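# Place two open cubes on the black strip's end squares

## Task

Put each of the two open cubes onto one of the two outer squares at the ends of the black strip, one cube per end square, squared up with that square, with nothing left on the two inner squares.

## Robot and tools

Robot: two arms, left_arm (left five-finger hand) and right_arm (right hand, the mirror image). Each arm stands on its own carriage on one shared floor track along y at x = 0. left_rail always holds the +y carriage and left_arm; right_rail holds right_arm. An arm's base sits at x = 0, y = its carriage's position_m, z = 0.04 m, facing +x.

Scene frame (used for every reported position): fixed to the table, table top at z = 0, +z up, +x in the direction the arms face, +y to their left, y = 0 mid-track. The table starts at x = 0.17 m. Anything that falls off the table or lands on the track or the metal strip fails the scene.

Hand point: a spot 0.05 m in front of the palm and 0.15 m out from the wrist flange. Its own axes: +z along the straight fingers, +y out of the palm, +x across the palm toward the little finger on the right hand but toward the thumb on the left hand. The wrist may hang below the hand point and reach the table first; a bracket on the little-finger side can also strike things.

execute_actions(actions, cameras): runs actions one after another. Each action may hold "rows" (up to 15), "steps" (1 to 450 control steps of 1/30 s, default 15, at least one per row), "until", and rail commands. Each row is one list of 28 numbers, all in [-1, 1]: the first 14 for the left side, then 14 for the right, each block ordered dx, dy, dz, rx, ry, rz, little, ring, middle, index, thumb_bend, thumb_turn, force_limit, speed. The six pose numbers are offsets, not poses: measured from that arm's Hand target as it was when the action began, in the Hand target's own axes; 1.0 equals 0.6 m for dx/dy/dz or 180 degrees for the rotation vector rx, ry, rz. Every row in an action counts from the same start, so a ramp means raising the values row by row (0.01 per row is about 0.18 m/s); repeating the same offset in a new action moves further. All-zero pose numbers re-request the current Hand target. Hand numbers are absolute: +1 open, -1 closed for fingers and thumb_bend; thumb_turn -1 puts the thumb opposite the fingers (needed for gripping 0.035 to 0.065 m objects). force_limit maps -1..+1 to about 0..10 N at a fingertip (15 N for thumb motors); speed reaches full at +0.48, use about -0.94 or lower for a soft grip. No value means no change, so always resend the last hand numbers to keep a hand as it is.

Rails: inside an action, {"left_rail": {"position_m": p}} (left -0.8 to 1.5 m, right_rail -1.5 to 0.8 m) is an absolute place on the track; optional speed_m_s 0.01 to 1, acceleration_factor 0.1 to 1; {"stop": true} brakes. Keep carriages at least 0.78 m apart. After sending, wait with {"steps": n, "until": {"left_rail": {"position_status": ["!=", "moving"]}}}. A drive carries the arm and its targets along; let it arrive before placing a hand. until conditions read only rails, plus {"all"/"any": {"status": "ended"}}; numbers need a comparison such as "<" or "=".

move(target, speed, blend, stop_force, zero, blocking, cameras): straight-line path. target is one 28-number row or up to 15 rows, same layout and scale, every row an offset from the same Hand targets (not chained). speed is top path speed in m/s, 0.002 to 3.2, default 0.25. blend in m rounds corners of a list (0 = stop at each). stop_force in N, 4 to 120, ends an arm's path on felt contact; use it for slow approaches to the table or a cube, not when rotating or when leaving a contact. zero (default true) re-zeroes before the move. blocking=false returns early; then call wait or stop before other motion. Paths do not avoid obstacles or the other arm; avoid passing near an arm's own base.

wait(seconds 0 to 10), stop() brakes a running move, zoom_image(camera, region [x0,y0,x1,y1] pixels, at most 504 square) on cam_high, cam_low, cam_bench_left, cam_bench_mid, cam_bench_right, cam_left_wrist or cam_right_wrist, show_instructions() shows reference pages, zero_wrist_force(arm), finished_scene(scene = current scene number) ends the scene irreversibly.

Results: end_effector_position (m) and end_effector_quat_wxyz in the scene frame, possibly a few cm off; Hand target (base of the next offsets); Joint positions (rail m, then six joints in rad); Wrist force/torque in the hand axes; hand_measured, hand_stopped_by (moving, target, force, stalled, fault), hand_load_n (falls near 0 when a grip is lost); rail position_m, position_status (moving, done, contact_stop, time_out, stopped, stopped_with_arm, stopped_for_other_arm, stopped_for_other_carriage) and position_answer (taken, not_taken). A move adds a "move:" line: done, off_target, moving, held or fault, plus limits such as paced or held. "pose unreachable" drops that arm's target.

Avoid: pressing past firm contact (arms are stiff; about 150 N or joint torque limits cause a 10 s fault stop), fast touches, arms or hands touching each other, releasing a cube while it moves, dropping cubes from height, knocking cubes off the table, hot motors from long stretched holds. Orientation commands are clipped to 32 degrees from the current one per step, so turn in stages.

Each tool is called after "Request:" in YAML: its name, and indented under it one key for each argument.

Reference images:

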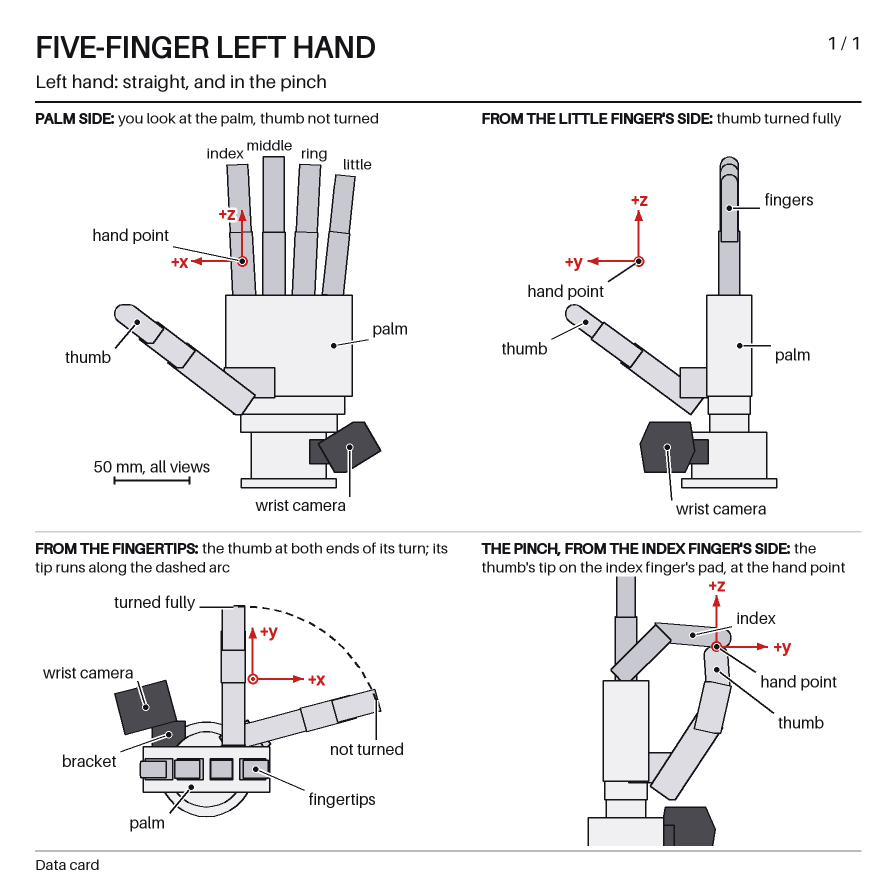

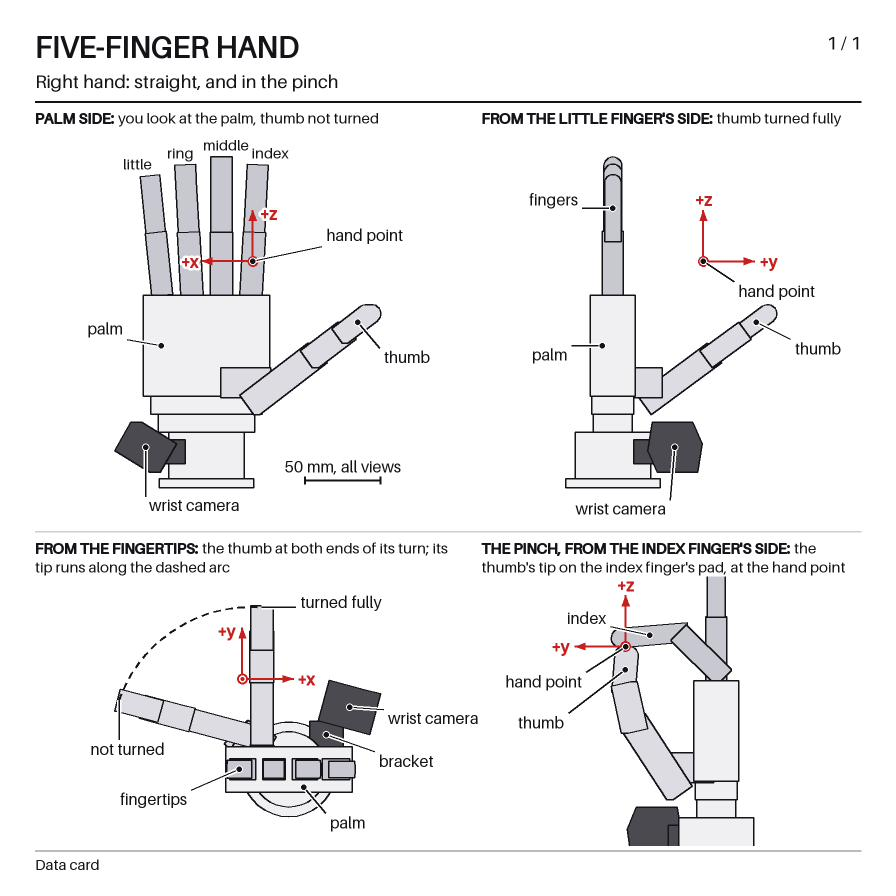

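## Session

Request:
execute_actions:
  actions: []

Scene clock: 0.00 s.
left_arm: end_effector_position=(+0.3860, +1.2246, +0.6206) hand_measured=(+1.000, +1.000, +1.000, +1.000, +1.000, +1.000) hand_load_n=(+0.0, +0.0, +0.0, +0.0, -0.5, +0.0) hand_stopped_by=(target, target, target, target, target, target) hand_force_limit=0.00 hand_speed=-0.80 end_effector_quat_wxyz=(+0.000, +1.000, +0.000, +0.000) | right_arm: end_effector_position=(+0.3860, -1.0886, +0.6206) hand_measured=(+1.000, +1.000, +1.000, +1.000, +1.000, +1.000) hand_load_n=(+0.0, +0.0, +0.0, +0.0, +0.0, +0.0) hand_stopped_by=(target, target, target, target, target, target) hand_force_limit=0.00 hand_speed=-0.80 end_effector_quat_wxyz=(+0.000, +0.000, +1.000, +0.000)
Joint positions: left_arm=[1.206 -0.28 -1.782 1.662 1.69 1.571 1.29] | right_arm=[-1.228 -0.281 -1.782 1.662 1.69 1.571 -1.851]
Joint velocities: within noise
Joint torques (N m): no reading
Wrist force (N): no reading
Wrist torque (N m): no reading
Wrist force, peak (N): no reading
Hand target: left_arm +0.3860, +1.2246, +0.6206; +0.000, +1.000, +0.000, +0.000 | right_arm +0.3860, -1.0886, +0.6206; +0.000, +0.000, +1.000, +0.000
left_rail: position_m=1.206 position_status=done
right_rail: position_m=-1.228 position_status=done

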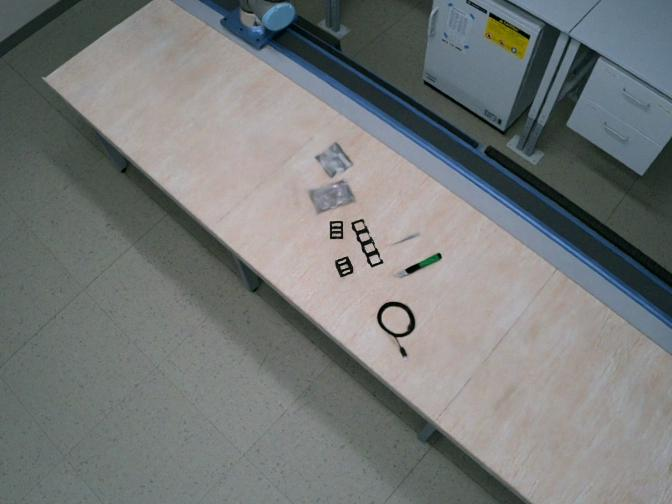

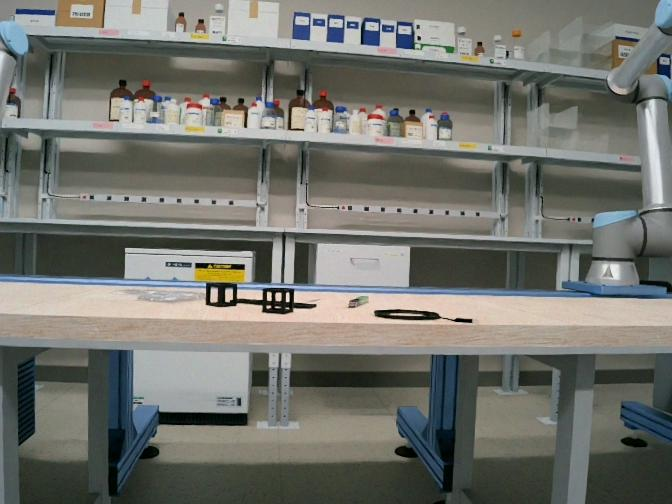

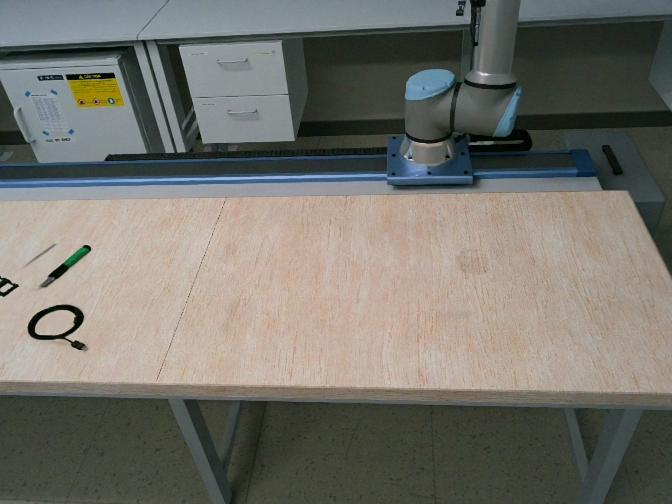

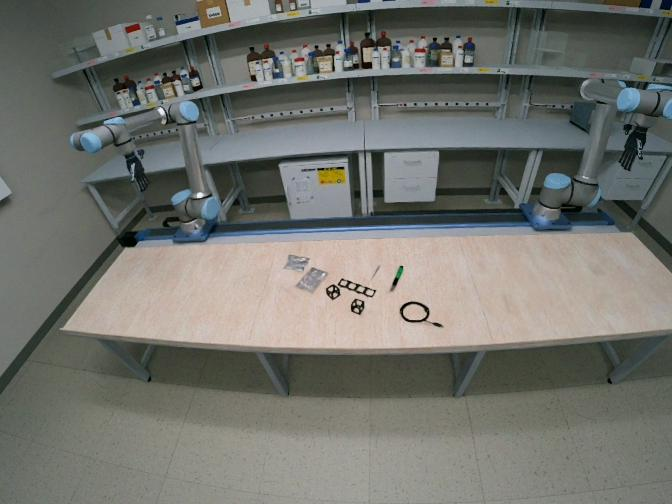

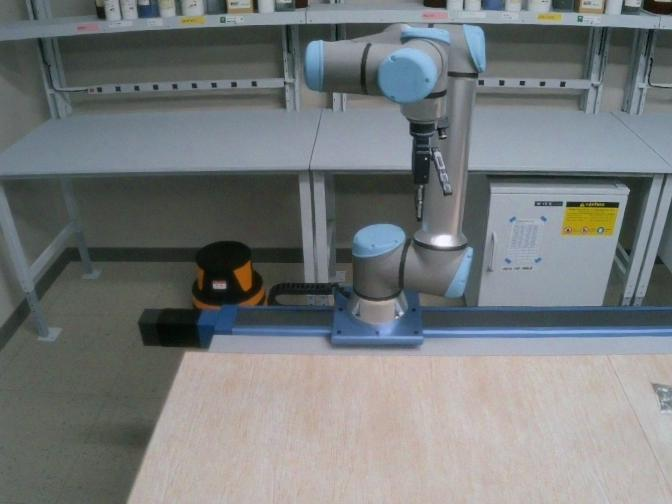

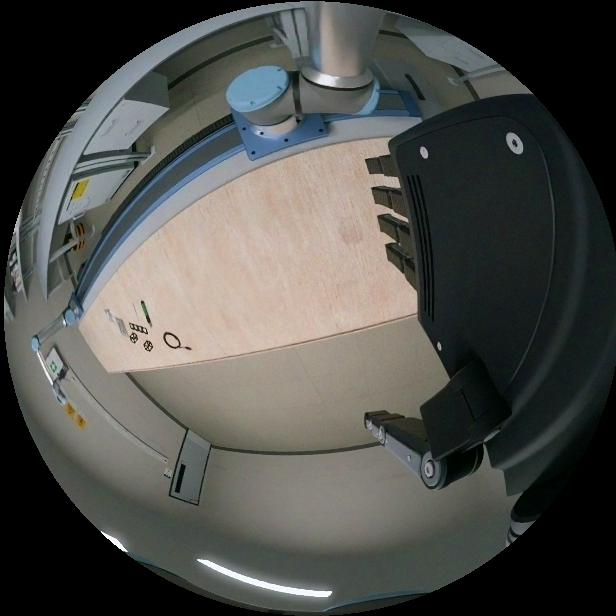

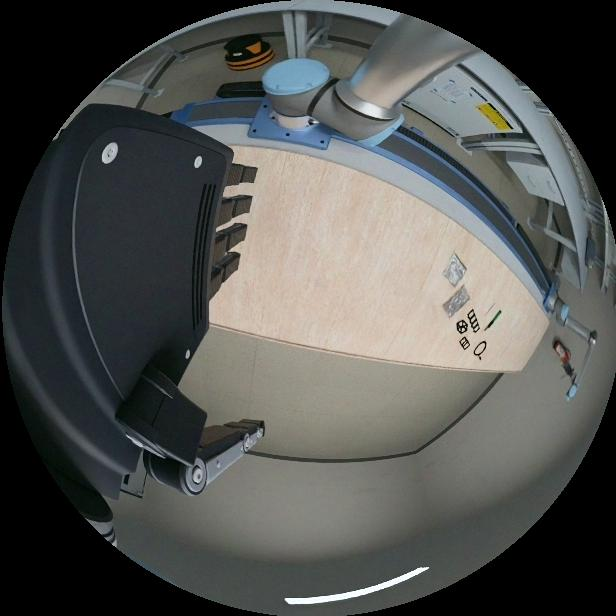

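Request:
zoom_image:
  camera: "cam_high"
  region: [300, 200, 450, 310]

Request:
zoom_image:
  camera: "cam_bench_mid"
  region: [270, 240, 450, 345]

Request:
zoom_image:
  camera: "cam_low"
  region: [150, 260, 400, 345]

Scaled by 3.360.

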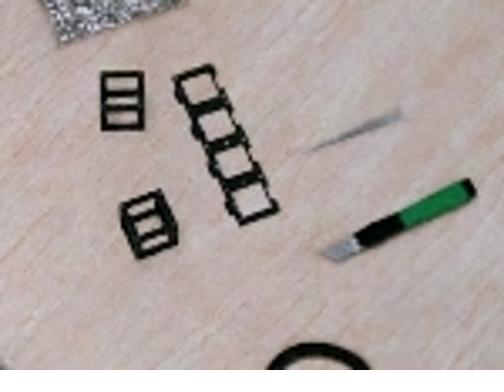

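Scaled by 2.800.

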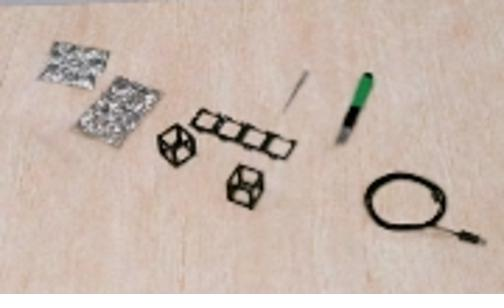

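Scaled by 2.016.

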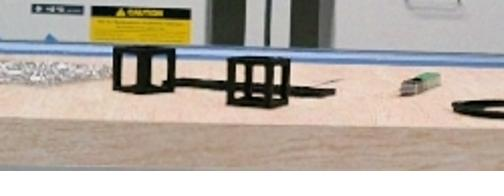

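Request:
execute_actions:
  actions:
    - {"right_rail":{"position_m":-0.42},"steps":150,"until":{"right_rail":{"position_status":["!=","moving"]}}}
  cameras: ["cam_high","cam_right_wrist","cam_bench_mid"]

Scene clock: 91.27 s.
left_arm: end_effector_position=(+0.3860, +1.2246, +0.6206) hand_measured=(+1.000, +1.000, +1.000, +1.000, +1.000, +1.000) hand_load_n=(+0.0, +0.0, +0.0, +0.5, +0.0, +0.0) hand_stopped_by=(target, target, target, target, target, target) hand_force_limit=0.00 hand_speed=-0.80 end_effector_quat_wxyz=(+0.000, +1.000, +0.000, +0.000) | right_arm: end_effector_position=(+0.3860, -0.2809, +0.6206) hand_measured=(+1.000, +1.000, +1.000, +1.000, +1.000, +1.000) hand_load_n=(+0.0, +0.0, +0.0, +0.0, +0.0, +0.0) hand_stopped_by=(target, target, target, target, target, target) hand_force_limit=0.00 hand_speed=-0.80 end_effector_quat_wxyz=(+0.000, +0.000, +1.000, +0.000)
Joint positions: left_arm=[1.206 -0.28 -1.782 1.662 1.69 1.571 1.29] | right_arm=[-0.42 -0.281 -1.782 1.662 1.69 1.571 -1.851]
Joint torques (N m): left_arm=[1.37 -19.76 -36.34 4.03 -0.57 0.04] | right_arm=[2.1 -18.52 -35.78 3.64 -0.61 -0.46]
Wrist force (N): left_arm=[0.1 0.1 -0.3] | right_arm=[-0.9 0.3 0.1]
Wrist torque (N m): left_arm=[0.03 -0.02 0.00] | right_arm=[0.03 0.14 -0.03]
Wrist force, peak (N): left_arm=[0.5 -0.2 0.0] | right_arm=[-0.2 1.7 0.0]
Hand target: left_arm +0.3860, +1.2246, +0.6206; +0.000, +1.000, +0.000, +0.000 | right_arm +0.3860, -0.2809, +0.6206; +0.000, +0.000, +1.000, +0.000
left_rail: position_m=1.206 position_status=done
right_rail: position_m=-0.420 position_status=done
Images, in order (width x height): cam_high 672x504, cam_bench_mid 672x504, cam_right_wrist 616x616.

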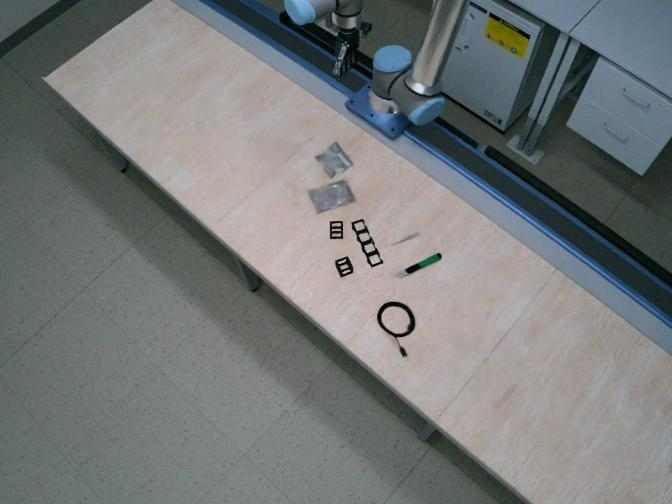

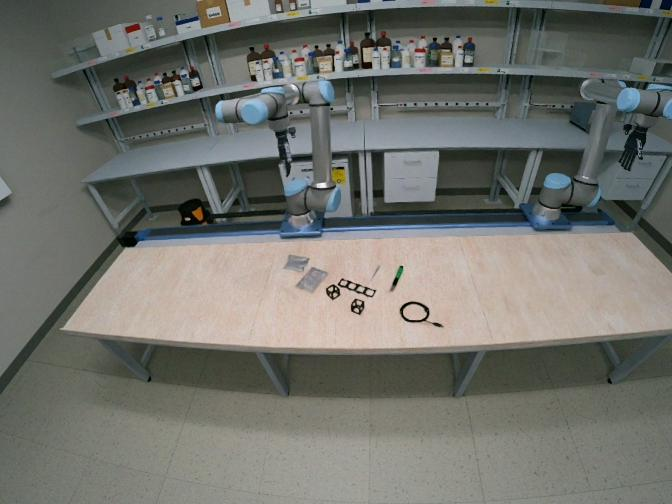

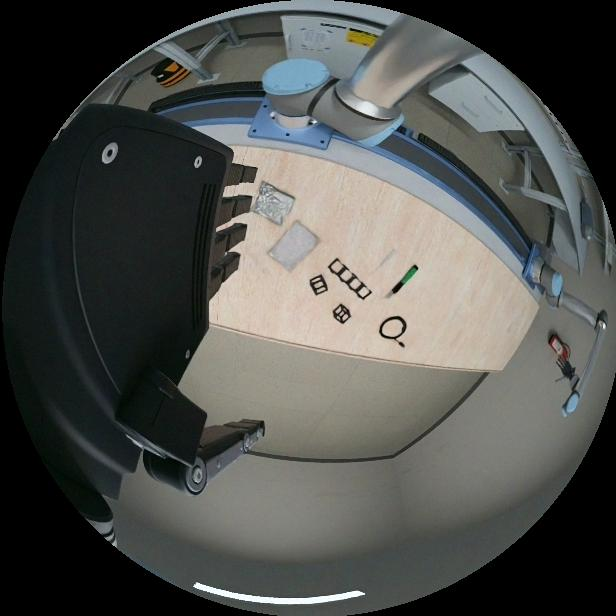

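Request:
zoom_image:
  camera: "cam_right_wrist"
  region: [240, 220, 440, 370]

Scaled by 2.520 from the camera's 616x616 image, which has a finer 880x880 frame.

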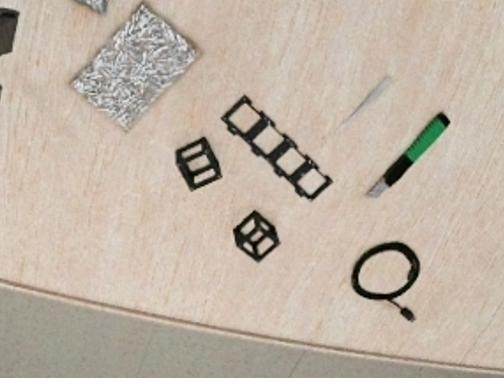

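Request:
execute_actions:
  actions:
    - {"right_rail":{"position_m":-0.30},"steps":90,"until":{"right_rail":{"position_status":["!=","moving"]}}}

Request:
move:
  target: [0,0,0,0,0,0,1,1,1,1,1,1,0,-0.8,-0.19,0.018,0.534,0.1954,-0.1954,-0.4718,1,1,1,1,1,-1,0,0]
  speed: 0.3
  cameras: ["cam_high","cam_right_wrist","cam_bench_mid"]

Scene clock: 197.60 s.
left_arm: end_effector_position=(+0.3860, +1.2246, +0.6206) hand_measured=(+1.000, +1.000, +1.000, +1.000, +1.000, +1.000) hand_load_n=(+0.0, +0.0, +0.0, +0.0, +0.0, +0.0) hand_stopped_by=(target, target, target, target, target, target) hand_force_limit=0.00 hand_speed=-0.80 end_effector_quat_wxyz=(+0.000, +1.000, +0.000, +0.000) | right_arm: end_effector_position=(+0.3860, -0.1609, +0.6206) hand_measured=(+1.000, +1.000, +1.000, +1.000, +1.000, +1.000) hand_load_n=(+0.0, +0.0, +0.0, +0.0, +0.0, +0.0) hand_stopped_by=(target, target, target, target, target, target) hand_force_limit=0.00 hand_speed=-0.80 end_effector_quat_wxyz=(+0.000, +0.000, +1.000, +0.000)
Joint positions: left_arm=[1.206 -0.28 -1.782 1.662 1.69 1.571 1.29] | right_arm=[-0.3 -0.281 -1.782 1.662 1.69 1.571 -1.851]
Joint torques (N m): left_arm=[2.74 -20.61 -35.64 4.08 -0.44 -0.02] | right_arm=[0.17 -15.97 -34.93 3.77 -0.3 -0.33]
Wrist force (N): left_arm=[0.0 -0.1 -0.1] | right_arm=[-0.3 -0.1 -0.1]
Wrist torque (N m): left_arm=[-0.02 0.01 0.00] | right_arm=[0.00 0.05 -0.02]
Wrist force, peak (N): left_arm=[0.1 -0.5 0.4] | right_arm=[-0.6 1.2 0.0]
Hand target: left_arm +0.3860, +1.2246, +0.6206; +0.000, +1.000, +0.000, +0.000 | right_arm +0.3860, -0.1609, +0.6206; +0.000, +0.000, +1.000, +0.000
left_rail: position_m=1.206 position_status=done
right_rail: position_m=-0.300 position_status=done

Scene clock: 201.13 s.
left_arm: end_effector_position=(+0.3860, +1.2246, +0.6206) hand_measured=(+1.000, +1.000, +1.000, +1.000, +1.000, +1.000) hand_load_n=(+0.0, +0.0, +0.0, +0.0, +0.0, +0.0) hand_stopped_by=(target, target, target, target, target, target) hand_force_limit=0.00 hand_speed=-0.80 end_effector_quat_wxyz=(+0.000, +1.000, +0.000, +0.000) | right_arm: end_effector_position=(+0.5000, -0.1501, +0.3003) hand_measured=(+1.000, +1.000, +1.000, +1.000, +1.000, -1.000) hand_load_n=(+0.0, +0.0, +0.0, +0.0, +0.0, +0.0) hand_stopped_by=(target, target, target, target, target, target) hand_force_limit=0.00 hand_speed=0.00 end_effector_quat_wxyz=(-0.271, +0.653, -0.653, +0.271)
Joint positions: left_arm=[1.206 -0.28 -1.782 1.662 1.69 1.571 1.29] | right_arm=[-0.3 -0.161 -1.764 2.133 0.423 1.458 -3.256]
Joint torques (N m): left_arm=[2.13 -20.03 -35.99 4.19 -0.65 0.05] | right_arm=[-12.96 -1.99 -29.19 -0.91 -2.3 -4.14]
Wrist force (N): left_arm=[-0.1 0.0 -0.1] | right_arm=[-0.1 0.7 0.8]
Wrist torque (N m): left_arm=[0.00 0.02 -0.01] | right_arm=[0.16 0.12 0.41]
Wrist force, peak (N): left_arm=[0.4 -0.3 -0.2] | right_arm=[-0.2 0.8 1.6]
Hand target: left_arm +0.3860, +1.2246, +0.6206; +0.000, +1.000, +0.000, +0.000 | right_arm +0.5000, -0.1501, +0.3002; -0.271, +0.653, -0.653, +0.271
Off the commanded pose: left_arm 0.000 m, 0 deg | right_arm 0.000 m, 0 deg.
left_rail: position_m=1.206 position_status=done
right_rail: position_m=-0.300 position_status=done
move: done
Images, in order (width x height): cam_high 672x504, cam_bench_mid 672x504, cam_right_wrist 616x616.

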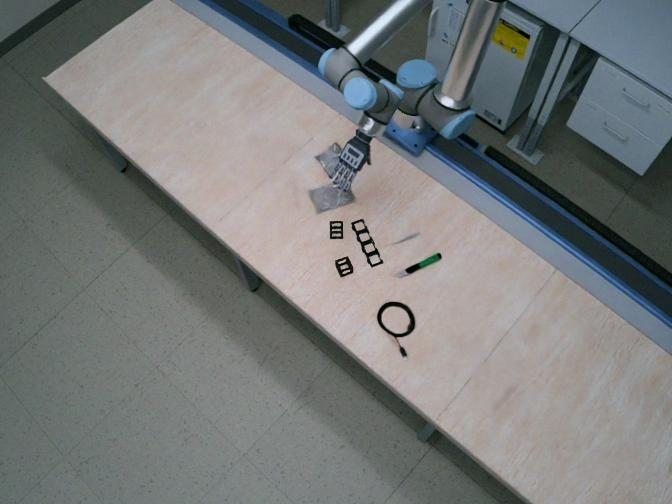

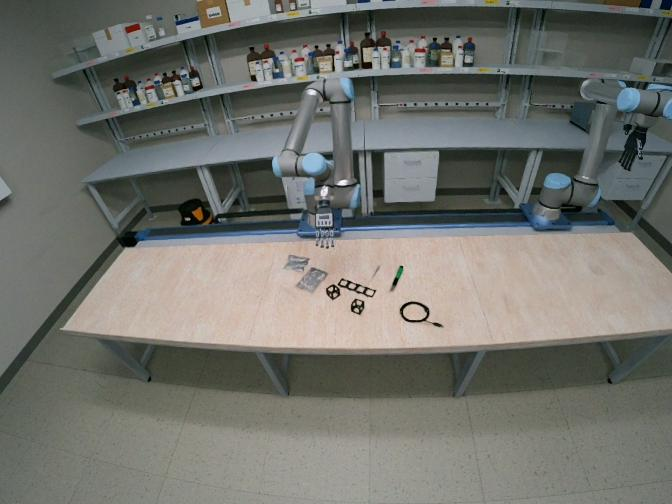

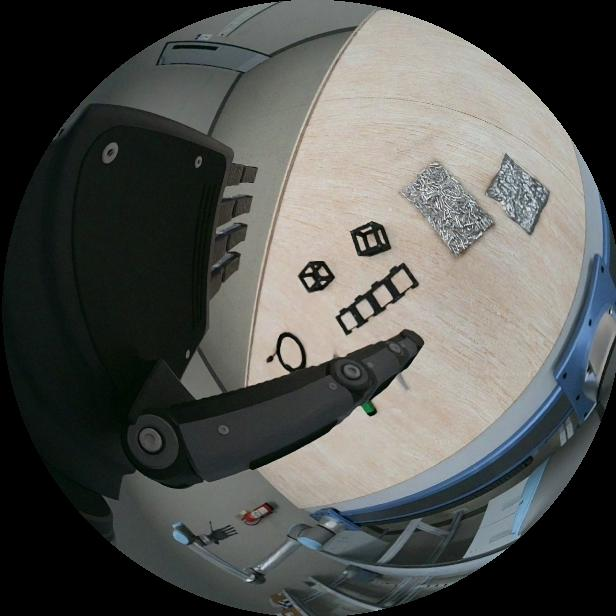

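Request:
zoom_image:
  camera: "cam_right_wrist"
  region: [280, 200, 430, 350]

Scaled by 3.360 from the camera's 616x616 image, which has a finer 880x880 frame.

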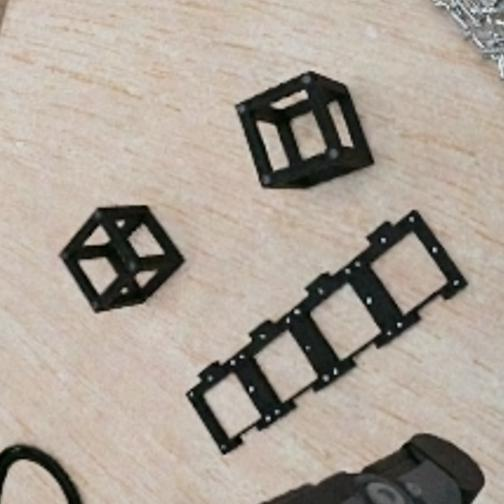

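Request:
move:
  target: [0,0,0,0,0,0,1,1,1,1,1,1,0,-0.8,0,-0.1768,0.1768,0,0,0,1,1,0.45,0.45,0.8,-1,0,0]
  speed: 0.3
  cameras: ["cam_right_wrist"]

Request:
zoom_image:
  camera: "cam_right_wrist"
  region: [300, 180, 500, 380]

Request:
move:
  target: [0,0,0,0,0,0,1,1,1,1,1,1,0,-0.8,-0.25,0.1768,-0.1768,0,0,0,1,1,0.45,0.45,0.8,-1,0,0]
  speed: 0.3
  cameras: ["cam_right_wrist"]

Request:
zoom_image:
  camera: "cam_right_wrist"
  region: [250, 130, 450, 330]

Scene clock: 386.57 s.
left_arm: end_effector_position=(+0.3860, +1.2246, +0.6206) hand_measured=(+1.000, +1.000, +1.000, +1.000, +1.000, +1.000) hand_load_n=(+0.0, +0.0, +0.0, +0.0, +0.0, +0.0) hand_stopped_by=(target, target, target, target, target, target) hand_force_limit=0.00 hand_speed=-0.80 end_effector_quat_wxyz=(+0.000, +1.000, +0.000, +0.000) | right_arm: end_effector_position=(+0.6499, -0.1501, +0.3002) hand_measured=(+1.000, +1.000, +0.450, +0.450, +0.800, -1.000) hand_load_n=(+0.0, +0.0, +0.0, +0.0, +0.0, +0.0) hand_stopped_by=(target, target, target, target, target, target) hand_force_limit=0.00 hand_speed=0.00 end_effector_quat_wxyz=(-0.271, +0.653, -0.653, +0.271)
Joint positions: left_arm=[1.206 -0.28 -1.782 1.662 1.69 1.571 1.29] | right_arm=[-0.3 -0.111 -1.501 1.888 0.402 1.492 -3.22]
Joint torques (N m): left_arm=[1.64 -20.96 -35.67 4.15 -0.65 0.11] | right_arm=[21.09 -21.61 -39.35 3.23 1.91 3.47]
Wrist force (N): left_arm=[0.1 0.0 0.1] | right_arm=[-0.7 0.6 1.0]
Wrist torque (N m): left_arm=[0.00 0.00 0.00] | right_arm=[0.15 0.17 0.10]
Wrist force, peak (N): left_arm=[0.0 -0.2 -0.6] | right_arm=[-0.3 -0.7 2.2]
Hand target: left_arm +0.3860, +1.2246, +0.6206; +0.000, +1.000, +0.000, +0.000 | right_arm +0.6500, -0.1501, +0.3002; -0.271, +0.653, -0.653, +0.271
Off the commanded pose: left_arm 0.000 m, 0 deg | right_arm 0.000 m, 0 deg.
left_rail: position_m=1.206 position_status=done
right_rail: position_m=-0.300 position_status=done
move: done
Images, in order (width x height): cam_right_wrist 616x616.

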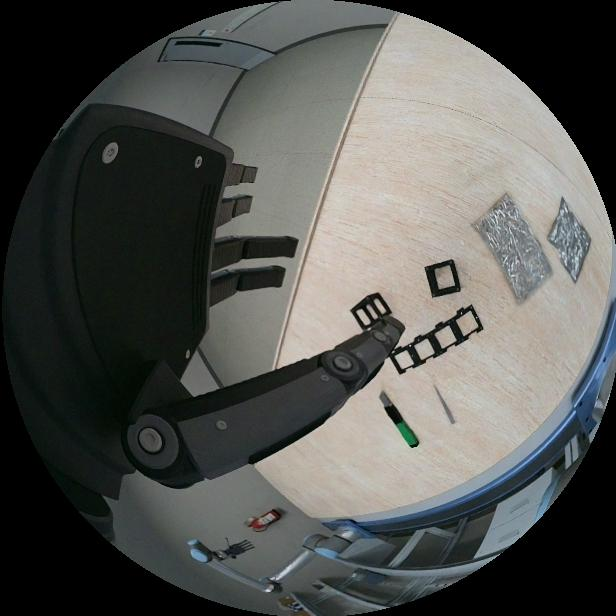

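Scaled by 2.520 from the camera's 616x616 image, which has a finer 880x880 frame.

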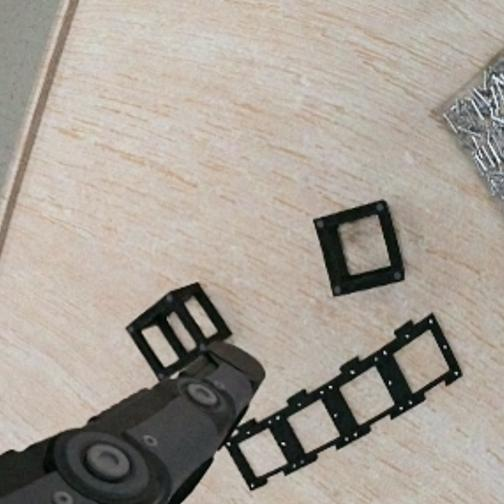

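Scene clock: 387.97 s.
left_arm: end_effector_position=(+0.3860, +1.2246, +0.6206) hand_measured=(+1.000, +1.000, +1.000, +1.000, +1.000, +1.000) hand_load_n=(+0.0, +0.0, +0.0, +0.0, +0.0, +0.0) hand_stopped_by=(target, target, target, target, target, target) hand_force_limit=0.00 hand_speed=-0.80 end_effector_quat_wxyz=(+0.000, +1.000, +0.000, +0.000) | right_arm: end_effector_position=(+0.5000, -0.0002, +0.3003) hand_measured=(+1.000, +1.000, +0.450, +0.450, +0.800, -1.000) hand_load_n=(+0.0, +0.0, +0.0, +0.0, +0.0, +0.0) hand_stopped_by=(target, target, target, target, target, target) hand_force_limit=0.00 hand_speed=0.00 end_effector_quat_wxyz=(-0.271, +0.653, -0.653, +0.271)
Joint positions: left_arm=[1.206 -0.28 -1.782 1.662 1.69 1.571 1.29] | right_arm=[-0.3 0.247 -1.626 2.016 0.411 1.745 -2.965]
Joint torques (N m): left_arm=[0.95 -20.46 -35.62 4.26 -0.65 0.1] | right_arm=[15.75 -11.21 -40.67 3.29 1.83 4.44]
Wrist force (N): left_arm=[0.0 0.0 0.1] | right_arm=[-0.6 0.6 0.6]
Wrist torque (N m): left_arm=[-0.02 0.01 0.01] | right_arm=[0.24 0.16 0.06]
Wrist force, peak (N): left_arm=[0.5 -0.1 -0.2] | right_arm=[-1.3 2.0 -0.4]
Hand target: left_arm +0.3860, +1.2246, +0.6206; +0.000, +1.000, +0.000, +0.000 | right_arm +0.5000, -0.0001, +0.3002; -0.271, +0.653, -0.653, +0.271
Off the commanded pose: left_arm 0.000 m, 0 deg | right_arm 0.000 m, 0 deg.
left_rail: position_m=1.206 position_status=done
right_rail: position_m=-0.300 position_status=done
move: done
Images, in order (width x height): cam_right_wrist 616x616.

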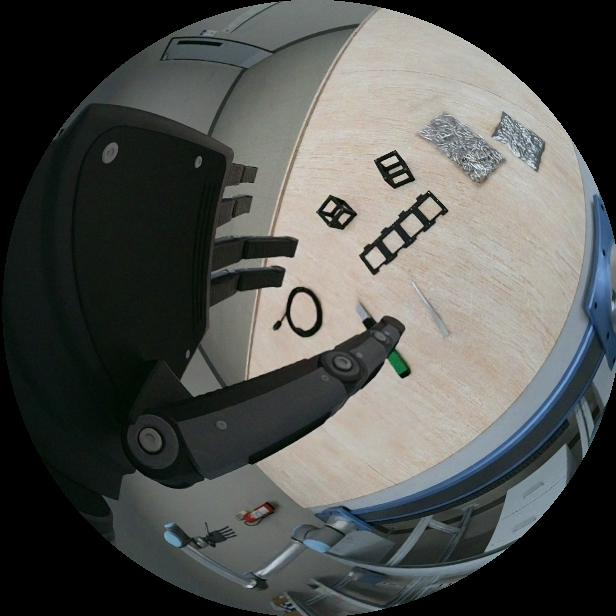

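Scaled by 2.520 from the camera's 616x616 image, which has a finer 880x880 frame.

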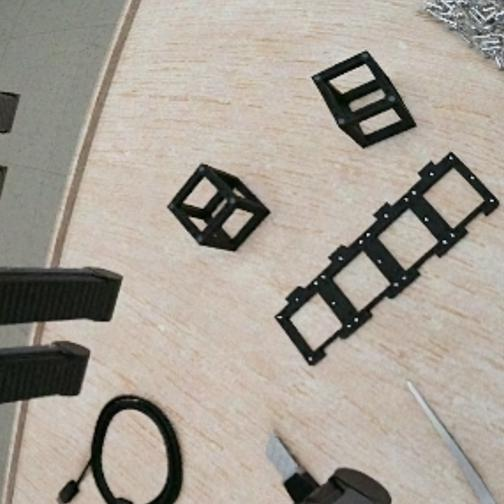

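Request:
execute_actions:
  actions:
    - {"right_rail":{"position_m":0.05},"steps":120,"until":{"right_rail":{"position_status":["!=","moving"]}}}

Request:
move:
  target: [0,0,0,0,0,0,1,1,1,1,1,1,0,-0.8,0.6483,-0.0695,0.4348,0.0436,0.1131,0.0984,1,1,0.45,0.45,0.8,-1,0,0]
  speed: 0.3
  cameras: ["cam_right_wrist","cam_low"]

Request:
zoom_image:
  camera: "cam_right_wrist"
  region: [220, 180, 470, 430]

Scene clock: 601.80 s.
left_arm: end_effector_position=(+0.3860, +1.2246, +0.6206) hand_measured=(+1.000, +1.000, +1.000, +1.000, +1.000, +1.000) hand_load_n=(+0.0, +0.0, +0.0, +0.0, +0.0, +0.0) hand_stopped_by=(target, target, target, target, target, target) hand_force_limit=0.00 hand_speed=-0.80 end_effector_quat_wxyz=(+0.000, +1.000, +0.000, +0.000) | right_arm: end_effector_position=(+0.5000, +0.3499, +0.3002) hand_measured=(+1.000, +1.000, +0.450, +0.450, +0.800, -1.000) hand_load_n=(+0.0, -0.5, +0.0, +0.0, +0.0, +0.0) hand_stopped_by=(target, target, target, target, target, target) hand_force_limit=0.00 hand_speed=0.00 end_effector_quat_wxyz=(-0.271, +0.653, -0.653, +0.271)
Joint positions: left_arm=[1.206 -0.28 -1.782 1.662 1.69 1.571 1.29] | right_arm=[0.05 0.248 -1.626 2.016 0.411 1.745 -2.965]
Joint torques (N m): left_arm=[2.05 -20.67 -35.68 4.16 -0.76 0.28] | right_arm=[5.65 -19.22 -35.41 1.66 0.16 3.36]
Wrist force (N): left_arm=[0.1 0.0 -0.1] | right_arm=[-0.6 0.8 0.5]
Wrist torque (N m): left_arm=[0.01 -0.01 0.01] | right_arm=[0.29 0.17 0.06]
Wrist force, peak (N): left_arm=[0.3 0.0 -0.4] | right_arm=[-1.9 0.8 0.8]
Hand target: left_arm +0.3860, +1.2246, +0.6206; +0.000, +1.000, +0.000, +0.000 | right_arm +0.5000, +0.3499, +0.3002; -0.271, +0.653, -0.653, +0.271
Off the commanded pose: left_arm 0.000 m, 0 deg | right_arm 0.000 m, 0 deg.
left_rail: position_m=1.206 position_status=done
right_rail: position_m=0.050 position_status=done

Scene clock: 604.00 s.
left_arm: end_effector_position=(+0.3860, +1.2246, +0.6206) hand_measured=(+1.000, +1.000, +1.000, +1.000, +1.000, +1.000) hand_load_n=(+0.0, +0.0, +0.0, +0.0, +0.0, +0.0) hand_stopped_by=(target, target, target, target, target, target) hand_force_limit=0.00 hand_speed=-0.80 end_effector_quat_wxyz=(+0.000, +1.000, +0.000, +0.000) | right_arm: end_effector_position=(+0.7138, -0.0389, +0.1453) hand_measured=(+1.000, +1.000, +0.450, +0.450, +0.800, -1.000) hand_load_n=(-0.5, +0.0, +0.0, +0.0, +0.0, +0.0) hand_stopped_by=(target, target, target, target, target, target) hand_force_limit=0.00 hand_speed=0.00 end_effector_quat_wxyz=(+0.233, -0.468, +0.763, -0.380)
Joint positions: left_arm=[1.206 -0.28 -1.782 1.662 1.69 1.571 1.29] | right_arm=[0.05 -0.393 -1.328 2.022 -0.047 1.633 -3.095]
Joint torques (N m): left_arm=[1.54 -22.13 -35.61 4.35 -0.68 0.15] | right_arm=[-10.04 -27.15 -34.94 -1.83 1.87 3.18]
Wrist force (N): left_arm=[0.0 0.0 0.1] | right_arm=[-0.1 0.7 0.4]
Wrist torque (N m): left_arm=[0.00 0.01 0.00] | right_arm=[0.26 -0.01 0.14]
Wrist force, peak (N): left_arm=[0.4 -0.1 -0.1] | right_arm=[-1.9 0.9 -0.2]
Hand target: left_arm +0.3860, +1.2246, +0.6206; +0.000, +1.000, +0.000, +0.000 | right_arm +0.7139, -0.0391, +0.1452; +0.233, -0.468, +0.763, -0.380
Off the commanded pose: left_arm 0.000 m, 0 deg | right_arm 0.000 m, 0 deg.
left_rail: position_m=1.206 position_status=done
right_rail: position_m=0.050 position_status=done
move: done
Images, in order (width x height): cam_low 672x504, cam_right_wrist 616x616.

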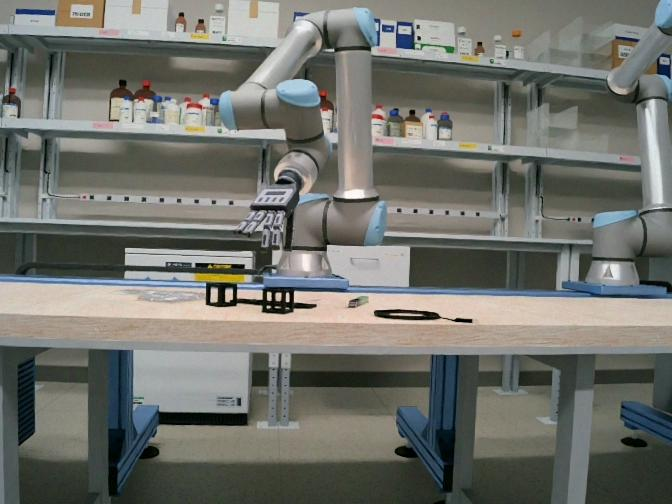

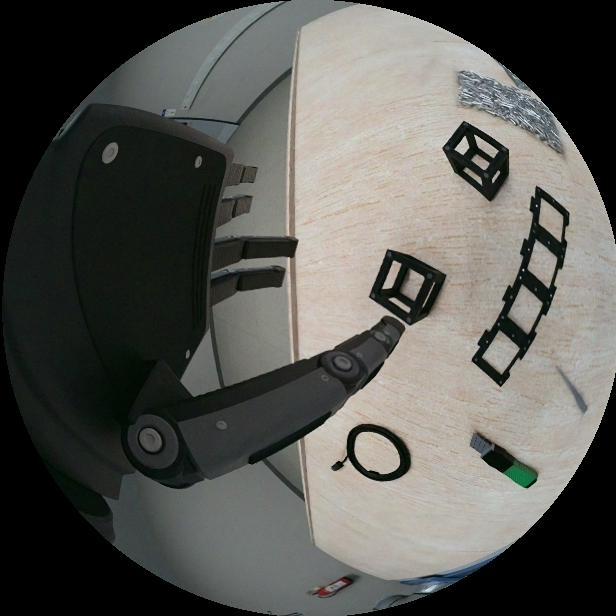

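Scaled by 2.016 from the camera's 616x616 image, which has a finer 880x880 frame.

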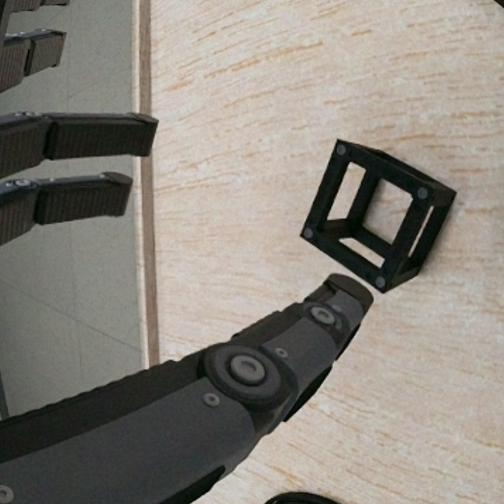

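Request:
move:
  target:
    - [0,0,0,0,0,0,1,1,1,1,1,1,0,-0.8,0.0083,0.0050,-0.0067,0,-0.0067,-0.005,1,1,0.45,0.45,0.8,-1,0,0]
    - [0,0,0,0,0,0,1,1,1,1,1,1,0,-0.8,0.0083,0.1422,0.0967,0,-0.0067,-0.005,1,1,0.45,0.45,0.8,-1,0,0]
  speed: 0.12
  cameras: ["cam_right_wrist","cam_low"]

Request:
zoom_image:
  camera: "cam_right_wrist"
  region: [220, 180, 470, 430]

Request:
zoom_image:
  camera: "cam_low"
  region: [200, 220, 350, 330]

Scene clock: 646.57 s.
left_arm: end_effector_position=(+0.3860, +1.2246, +0.6206) hand_measured=(+1.000, +1.000, +1.000, +1.000, +1.000, +1.000) hand_load_n=(+0.0, +0.0, +0.0, +0.0, +0.0, +0.0) hand_stopped_by=(target, target, target, target, target, target) hand_force_limit=0.00 hand_speed=-0.80 end_effector_quat_wxyz=(+0.000, +1.000, +0.000, +0.000) | right_arm: end_effector_position=(+0.7072, -0.0413, +0.0423) hand_measured=(+1.000, +1.000, +0.450, +0.450, +0.800, -1.000) hand_load_n=(+0.0, +0.0, +0.0, +0.0, +0.0, +0.0) hand_stopped_by=(target, target, target, target, target, target) hand_force_limit=0.00 hand_speed=0.00 end_effector_quat_wxyz=(+0.238, -0.478, +0.757, -0.377)
Joint positions: left_arm=[1.206 -0.28 -1.782 1.662 1.69 1.571 1.29] | right_arm=[0.05 -0.412 -1.202 2.096 -0.247 1.597 -3.122]
Joint torques (N m): left_arm=[1.22 -20.9 -35.99 4.37 -0.97 0.3] | right_arm=[14.72 -33.41 -18.05 -1.91 1.2 0.25]
Wrist force (N): left_arm=[0.3 -0.1 -0.1] | right_arm=[0.2 -0.1 1.0]
Wrist torque (N m): left_arm=[-0.02 -0.05 0.03] | right_arm=[0.09 -0.02 0.44]
Wrist force, peak (N): left_arm=[0.1 -0.2 -0.5] | right_arm=[0.3 0.7 1.7]
Hand target: left_arm +0.3860, +1.2246, +0.6206; +0.000, +1.000, +0.000, +0.000 | right_arm +0.7072, -0.0412, +0.0422; +0.238, -0.478, +0.757, -0.377
Off the commanded pose: left_arm 0.000 m, 0 deg | right_arm 0.000 m, 0 deg.
left_rail: position_m=1.206 position_status=done
right_rail: position_m=0.050 position_status=done
move: done
Images, in order (width x height): cam_low 672x504, cam_right_wrist 616x616.

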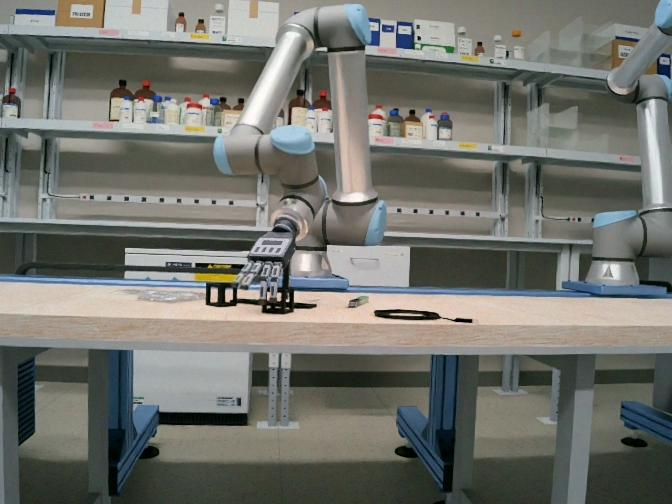

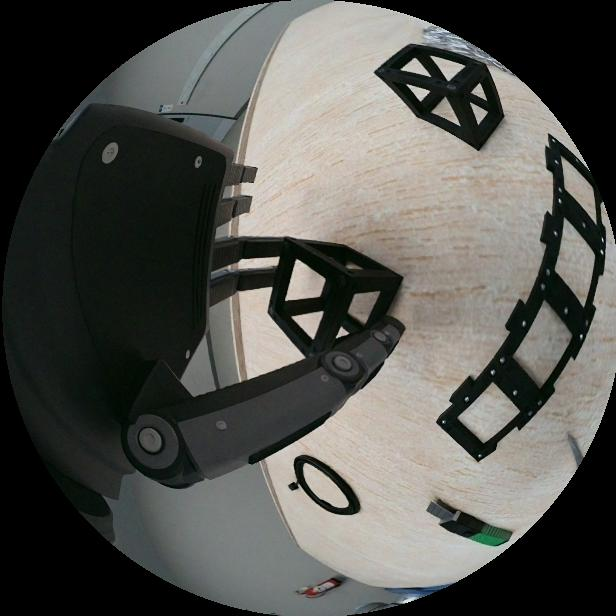

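Scaled by 2.016 from the camera's 616x616 image, which has a finer 880x880 frame.

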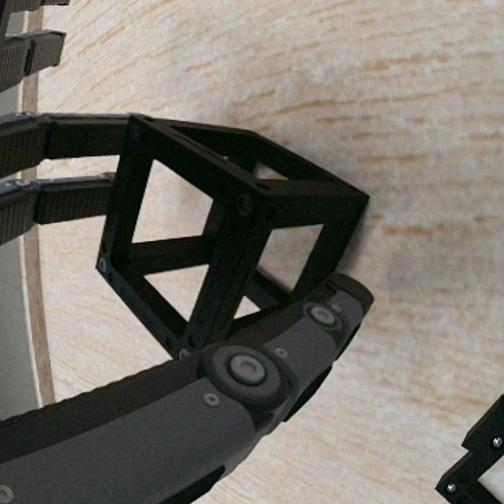

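Scaled by 3.360.

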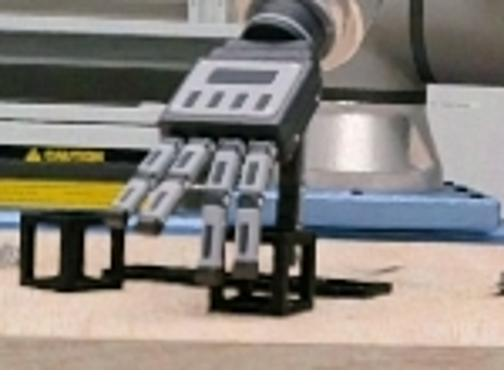

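Request:
execute_actions:
  actions:
    - {"rows":[[0,0,0,0,0,0,1,1,1,1,1,1,0,-0.8,0,0,0,0,0,0,1,1,-0.3,-0.3,0.8,-1,-0.5,-0.9]],"steps":90}
  cameras: ["cam_right_wrist","cam_low"]

Request:
zoom_image:
  camera: "cam_right_wrist"
  region: [220, 180, 470, 430]

Request:
zoom_image:
  camera: "cam_low"
  region: [200, 220, 350, 330]

Scene clock: 667.83 s.
left_arm: end_effector_position=(+0.3860, +1.2246, +0.6206) hand_measured=(+1.000, +1.000, +1.000, +1.000, +1.000, +1.000) hand_load_n=(+0.0, +0.0, +0.0, +0.0, +0.0, +0.0) hand_stopped_by=(target, target, target, target, target, target) hand_force_limit=0.00 hand_speed=-0.80 end_effector_quat_wxyz=(+0.000, +1.000, +0.000, +0.000) | right_arm: end_effector_position=(+0.7072, -0.0412, +0.0422) hand_measured=(+1.000, +1.000, +0.014, -0.090, +0.800, -1.000) hand_load_n=(+0.0, +0.0, +1.5, +2.0, +3.0, -0.5) hand_stopped_by=(target, target, force, force, target, target) hand_force_limit=-0.50 hand_speed=-0.90 end_effector_quat_wxyz=(+0.238, -0.478, +0.757, -0.377)
Joint positions: left_arm=[1.206 -0.28 -1.782 1.662 1.69 1.571 1.29] | right_arm=[0.05 -0.411 -1.202 2.096 -0.248 1.597 -3.122]
Joint torques (N m): left_arm=[2.75 -22.65 -35.29 4.34 -0.77 0.14] | right_arm=[17.36 -34.74 -18.53 -1.49 1.06 1.57]
Wrist force (N): left_arm=[0.1 0.2 -0.1] | right_arm=[-0.2 0.3 1.6]
Wrist torque (N m): left_arm=[0.03 -0.02 0.01] | right_arm=[0.10 0.02 0.42]
Wrist force, peak (N): left_arm=[0.4 -0.3 -0.3] | right_arm=[-0.2 0.3 1.6]
Hand target: left_arm +0.3860, +1.2246, +0.6206; +0.000, +1.000, +0.000, +0.000 | right_arm +0.7072, -0.0412, +0.0422; +0.238, -0.478, +0.757, -0.377
Off the commanded pose: left_arm 0.000 m, 0 deg | right_arm 0.000 m, 0 deg.
left_rail: position_m=1.206 position_status=done
right_rail: position_m=0.050 position_status=done
Images, in order (width x height): cam_low 672x504, cam_right_wrist 616x616.

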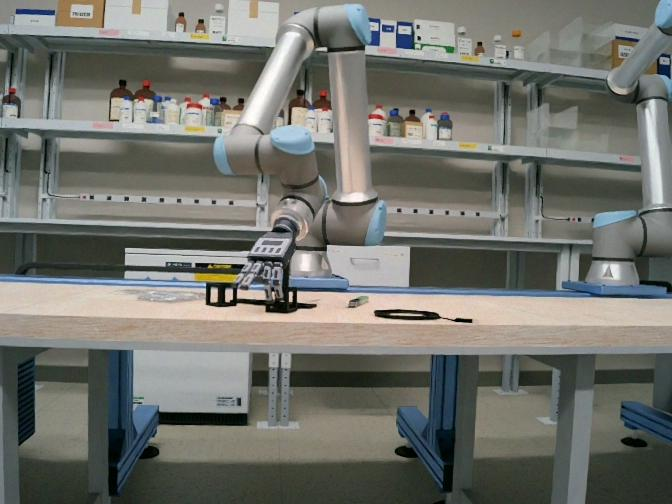

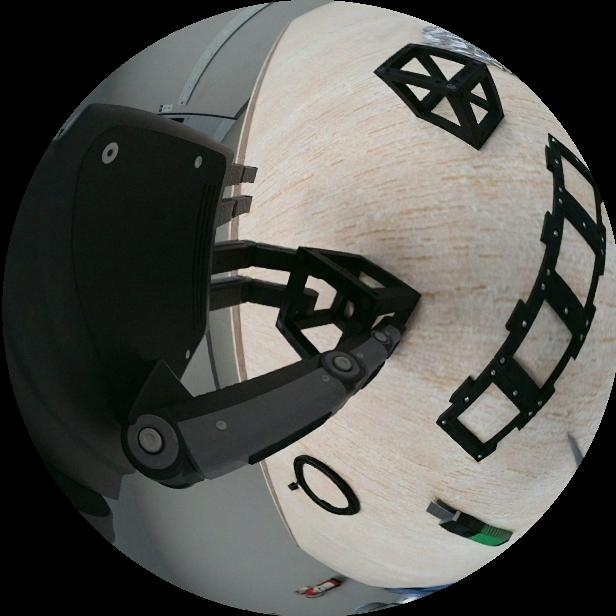

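Scaled by 2.016 from the camera's 616x616 image, which has a finer 880x880 frame.

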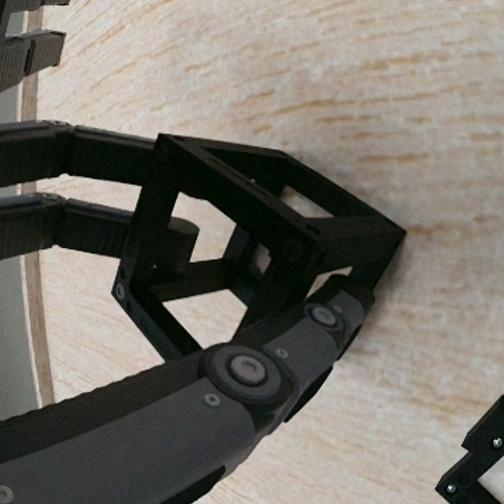

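Scaled by 3.360.

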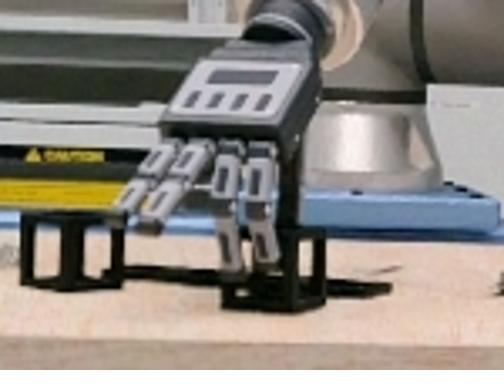

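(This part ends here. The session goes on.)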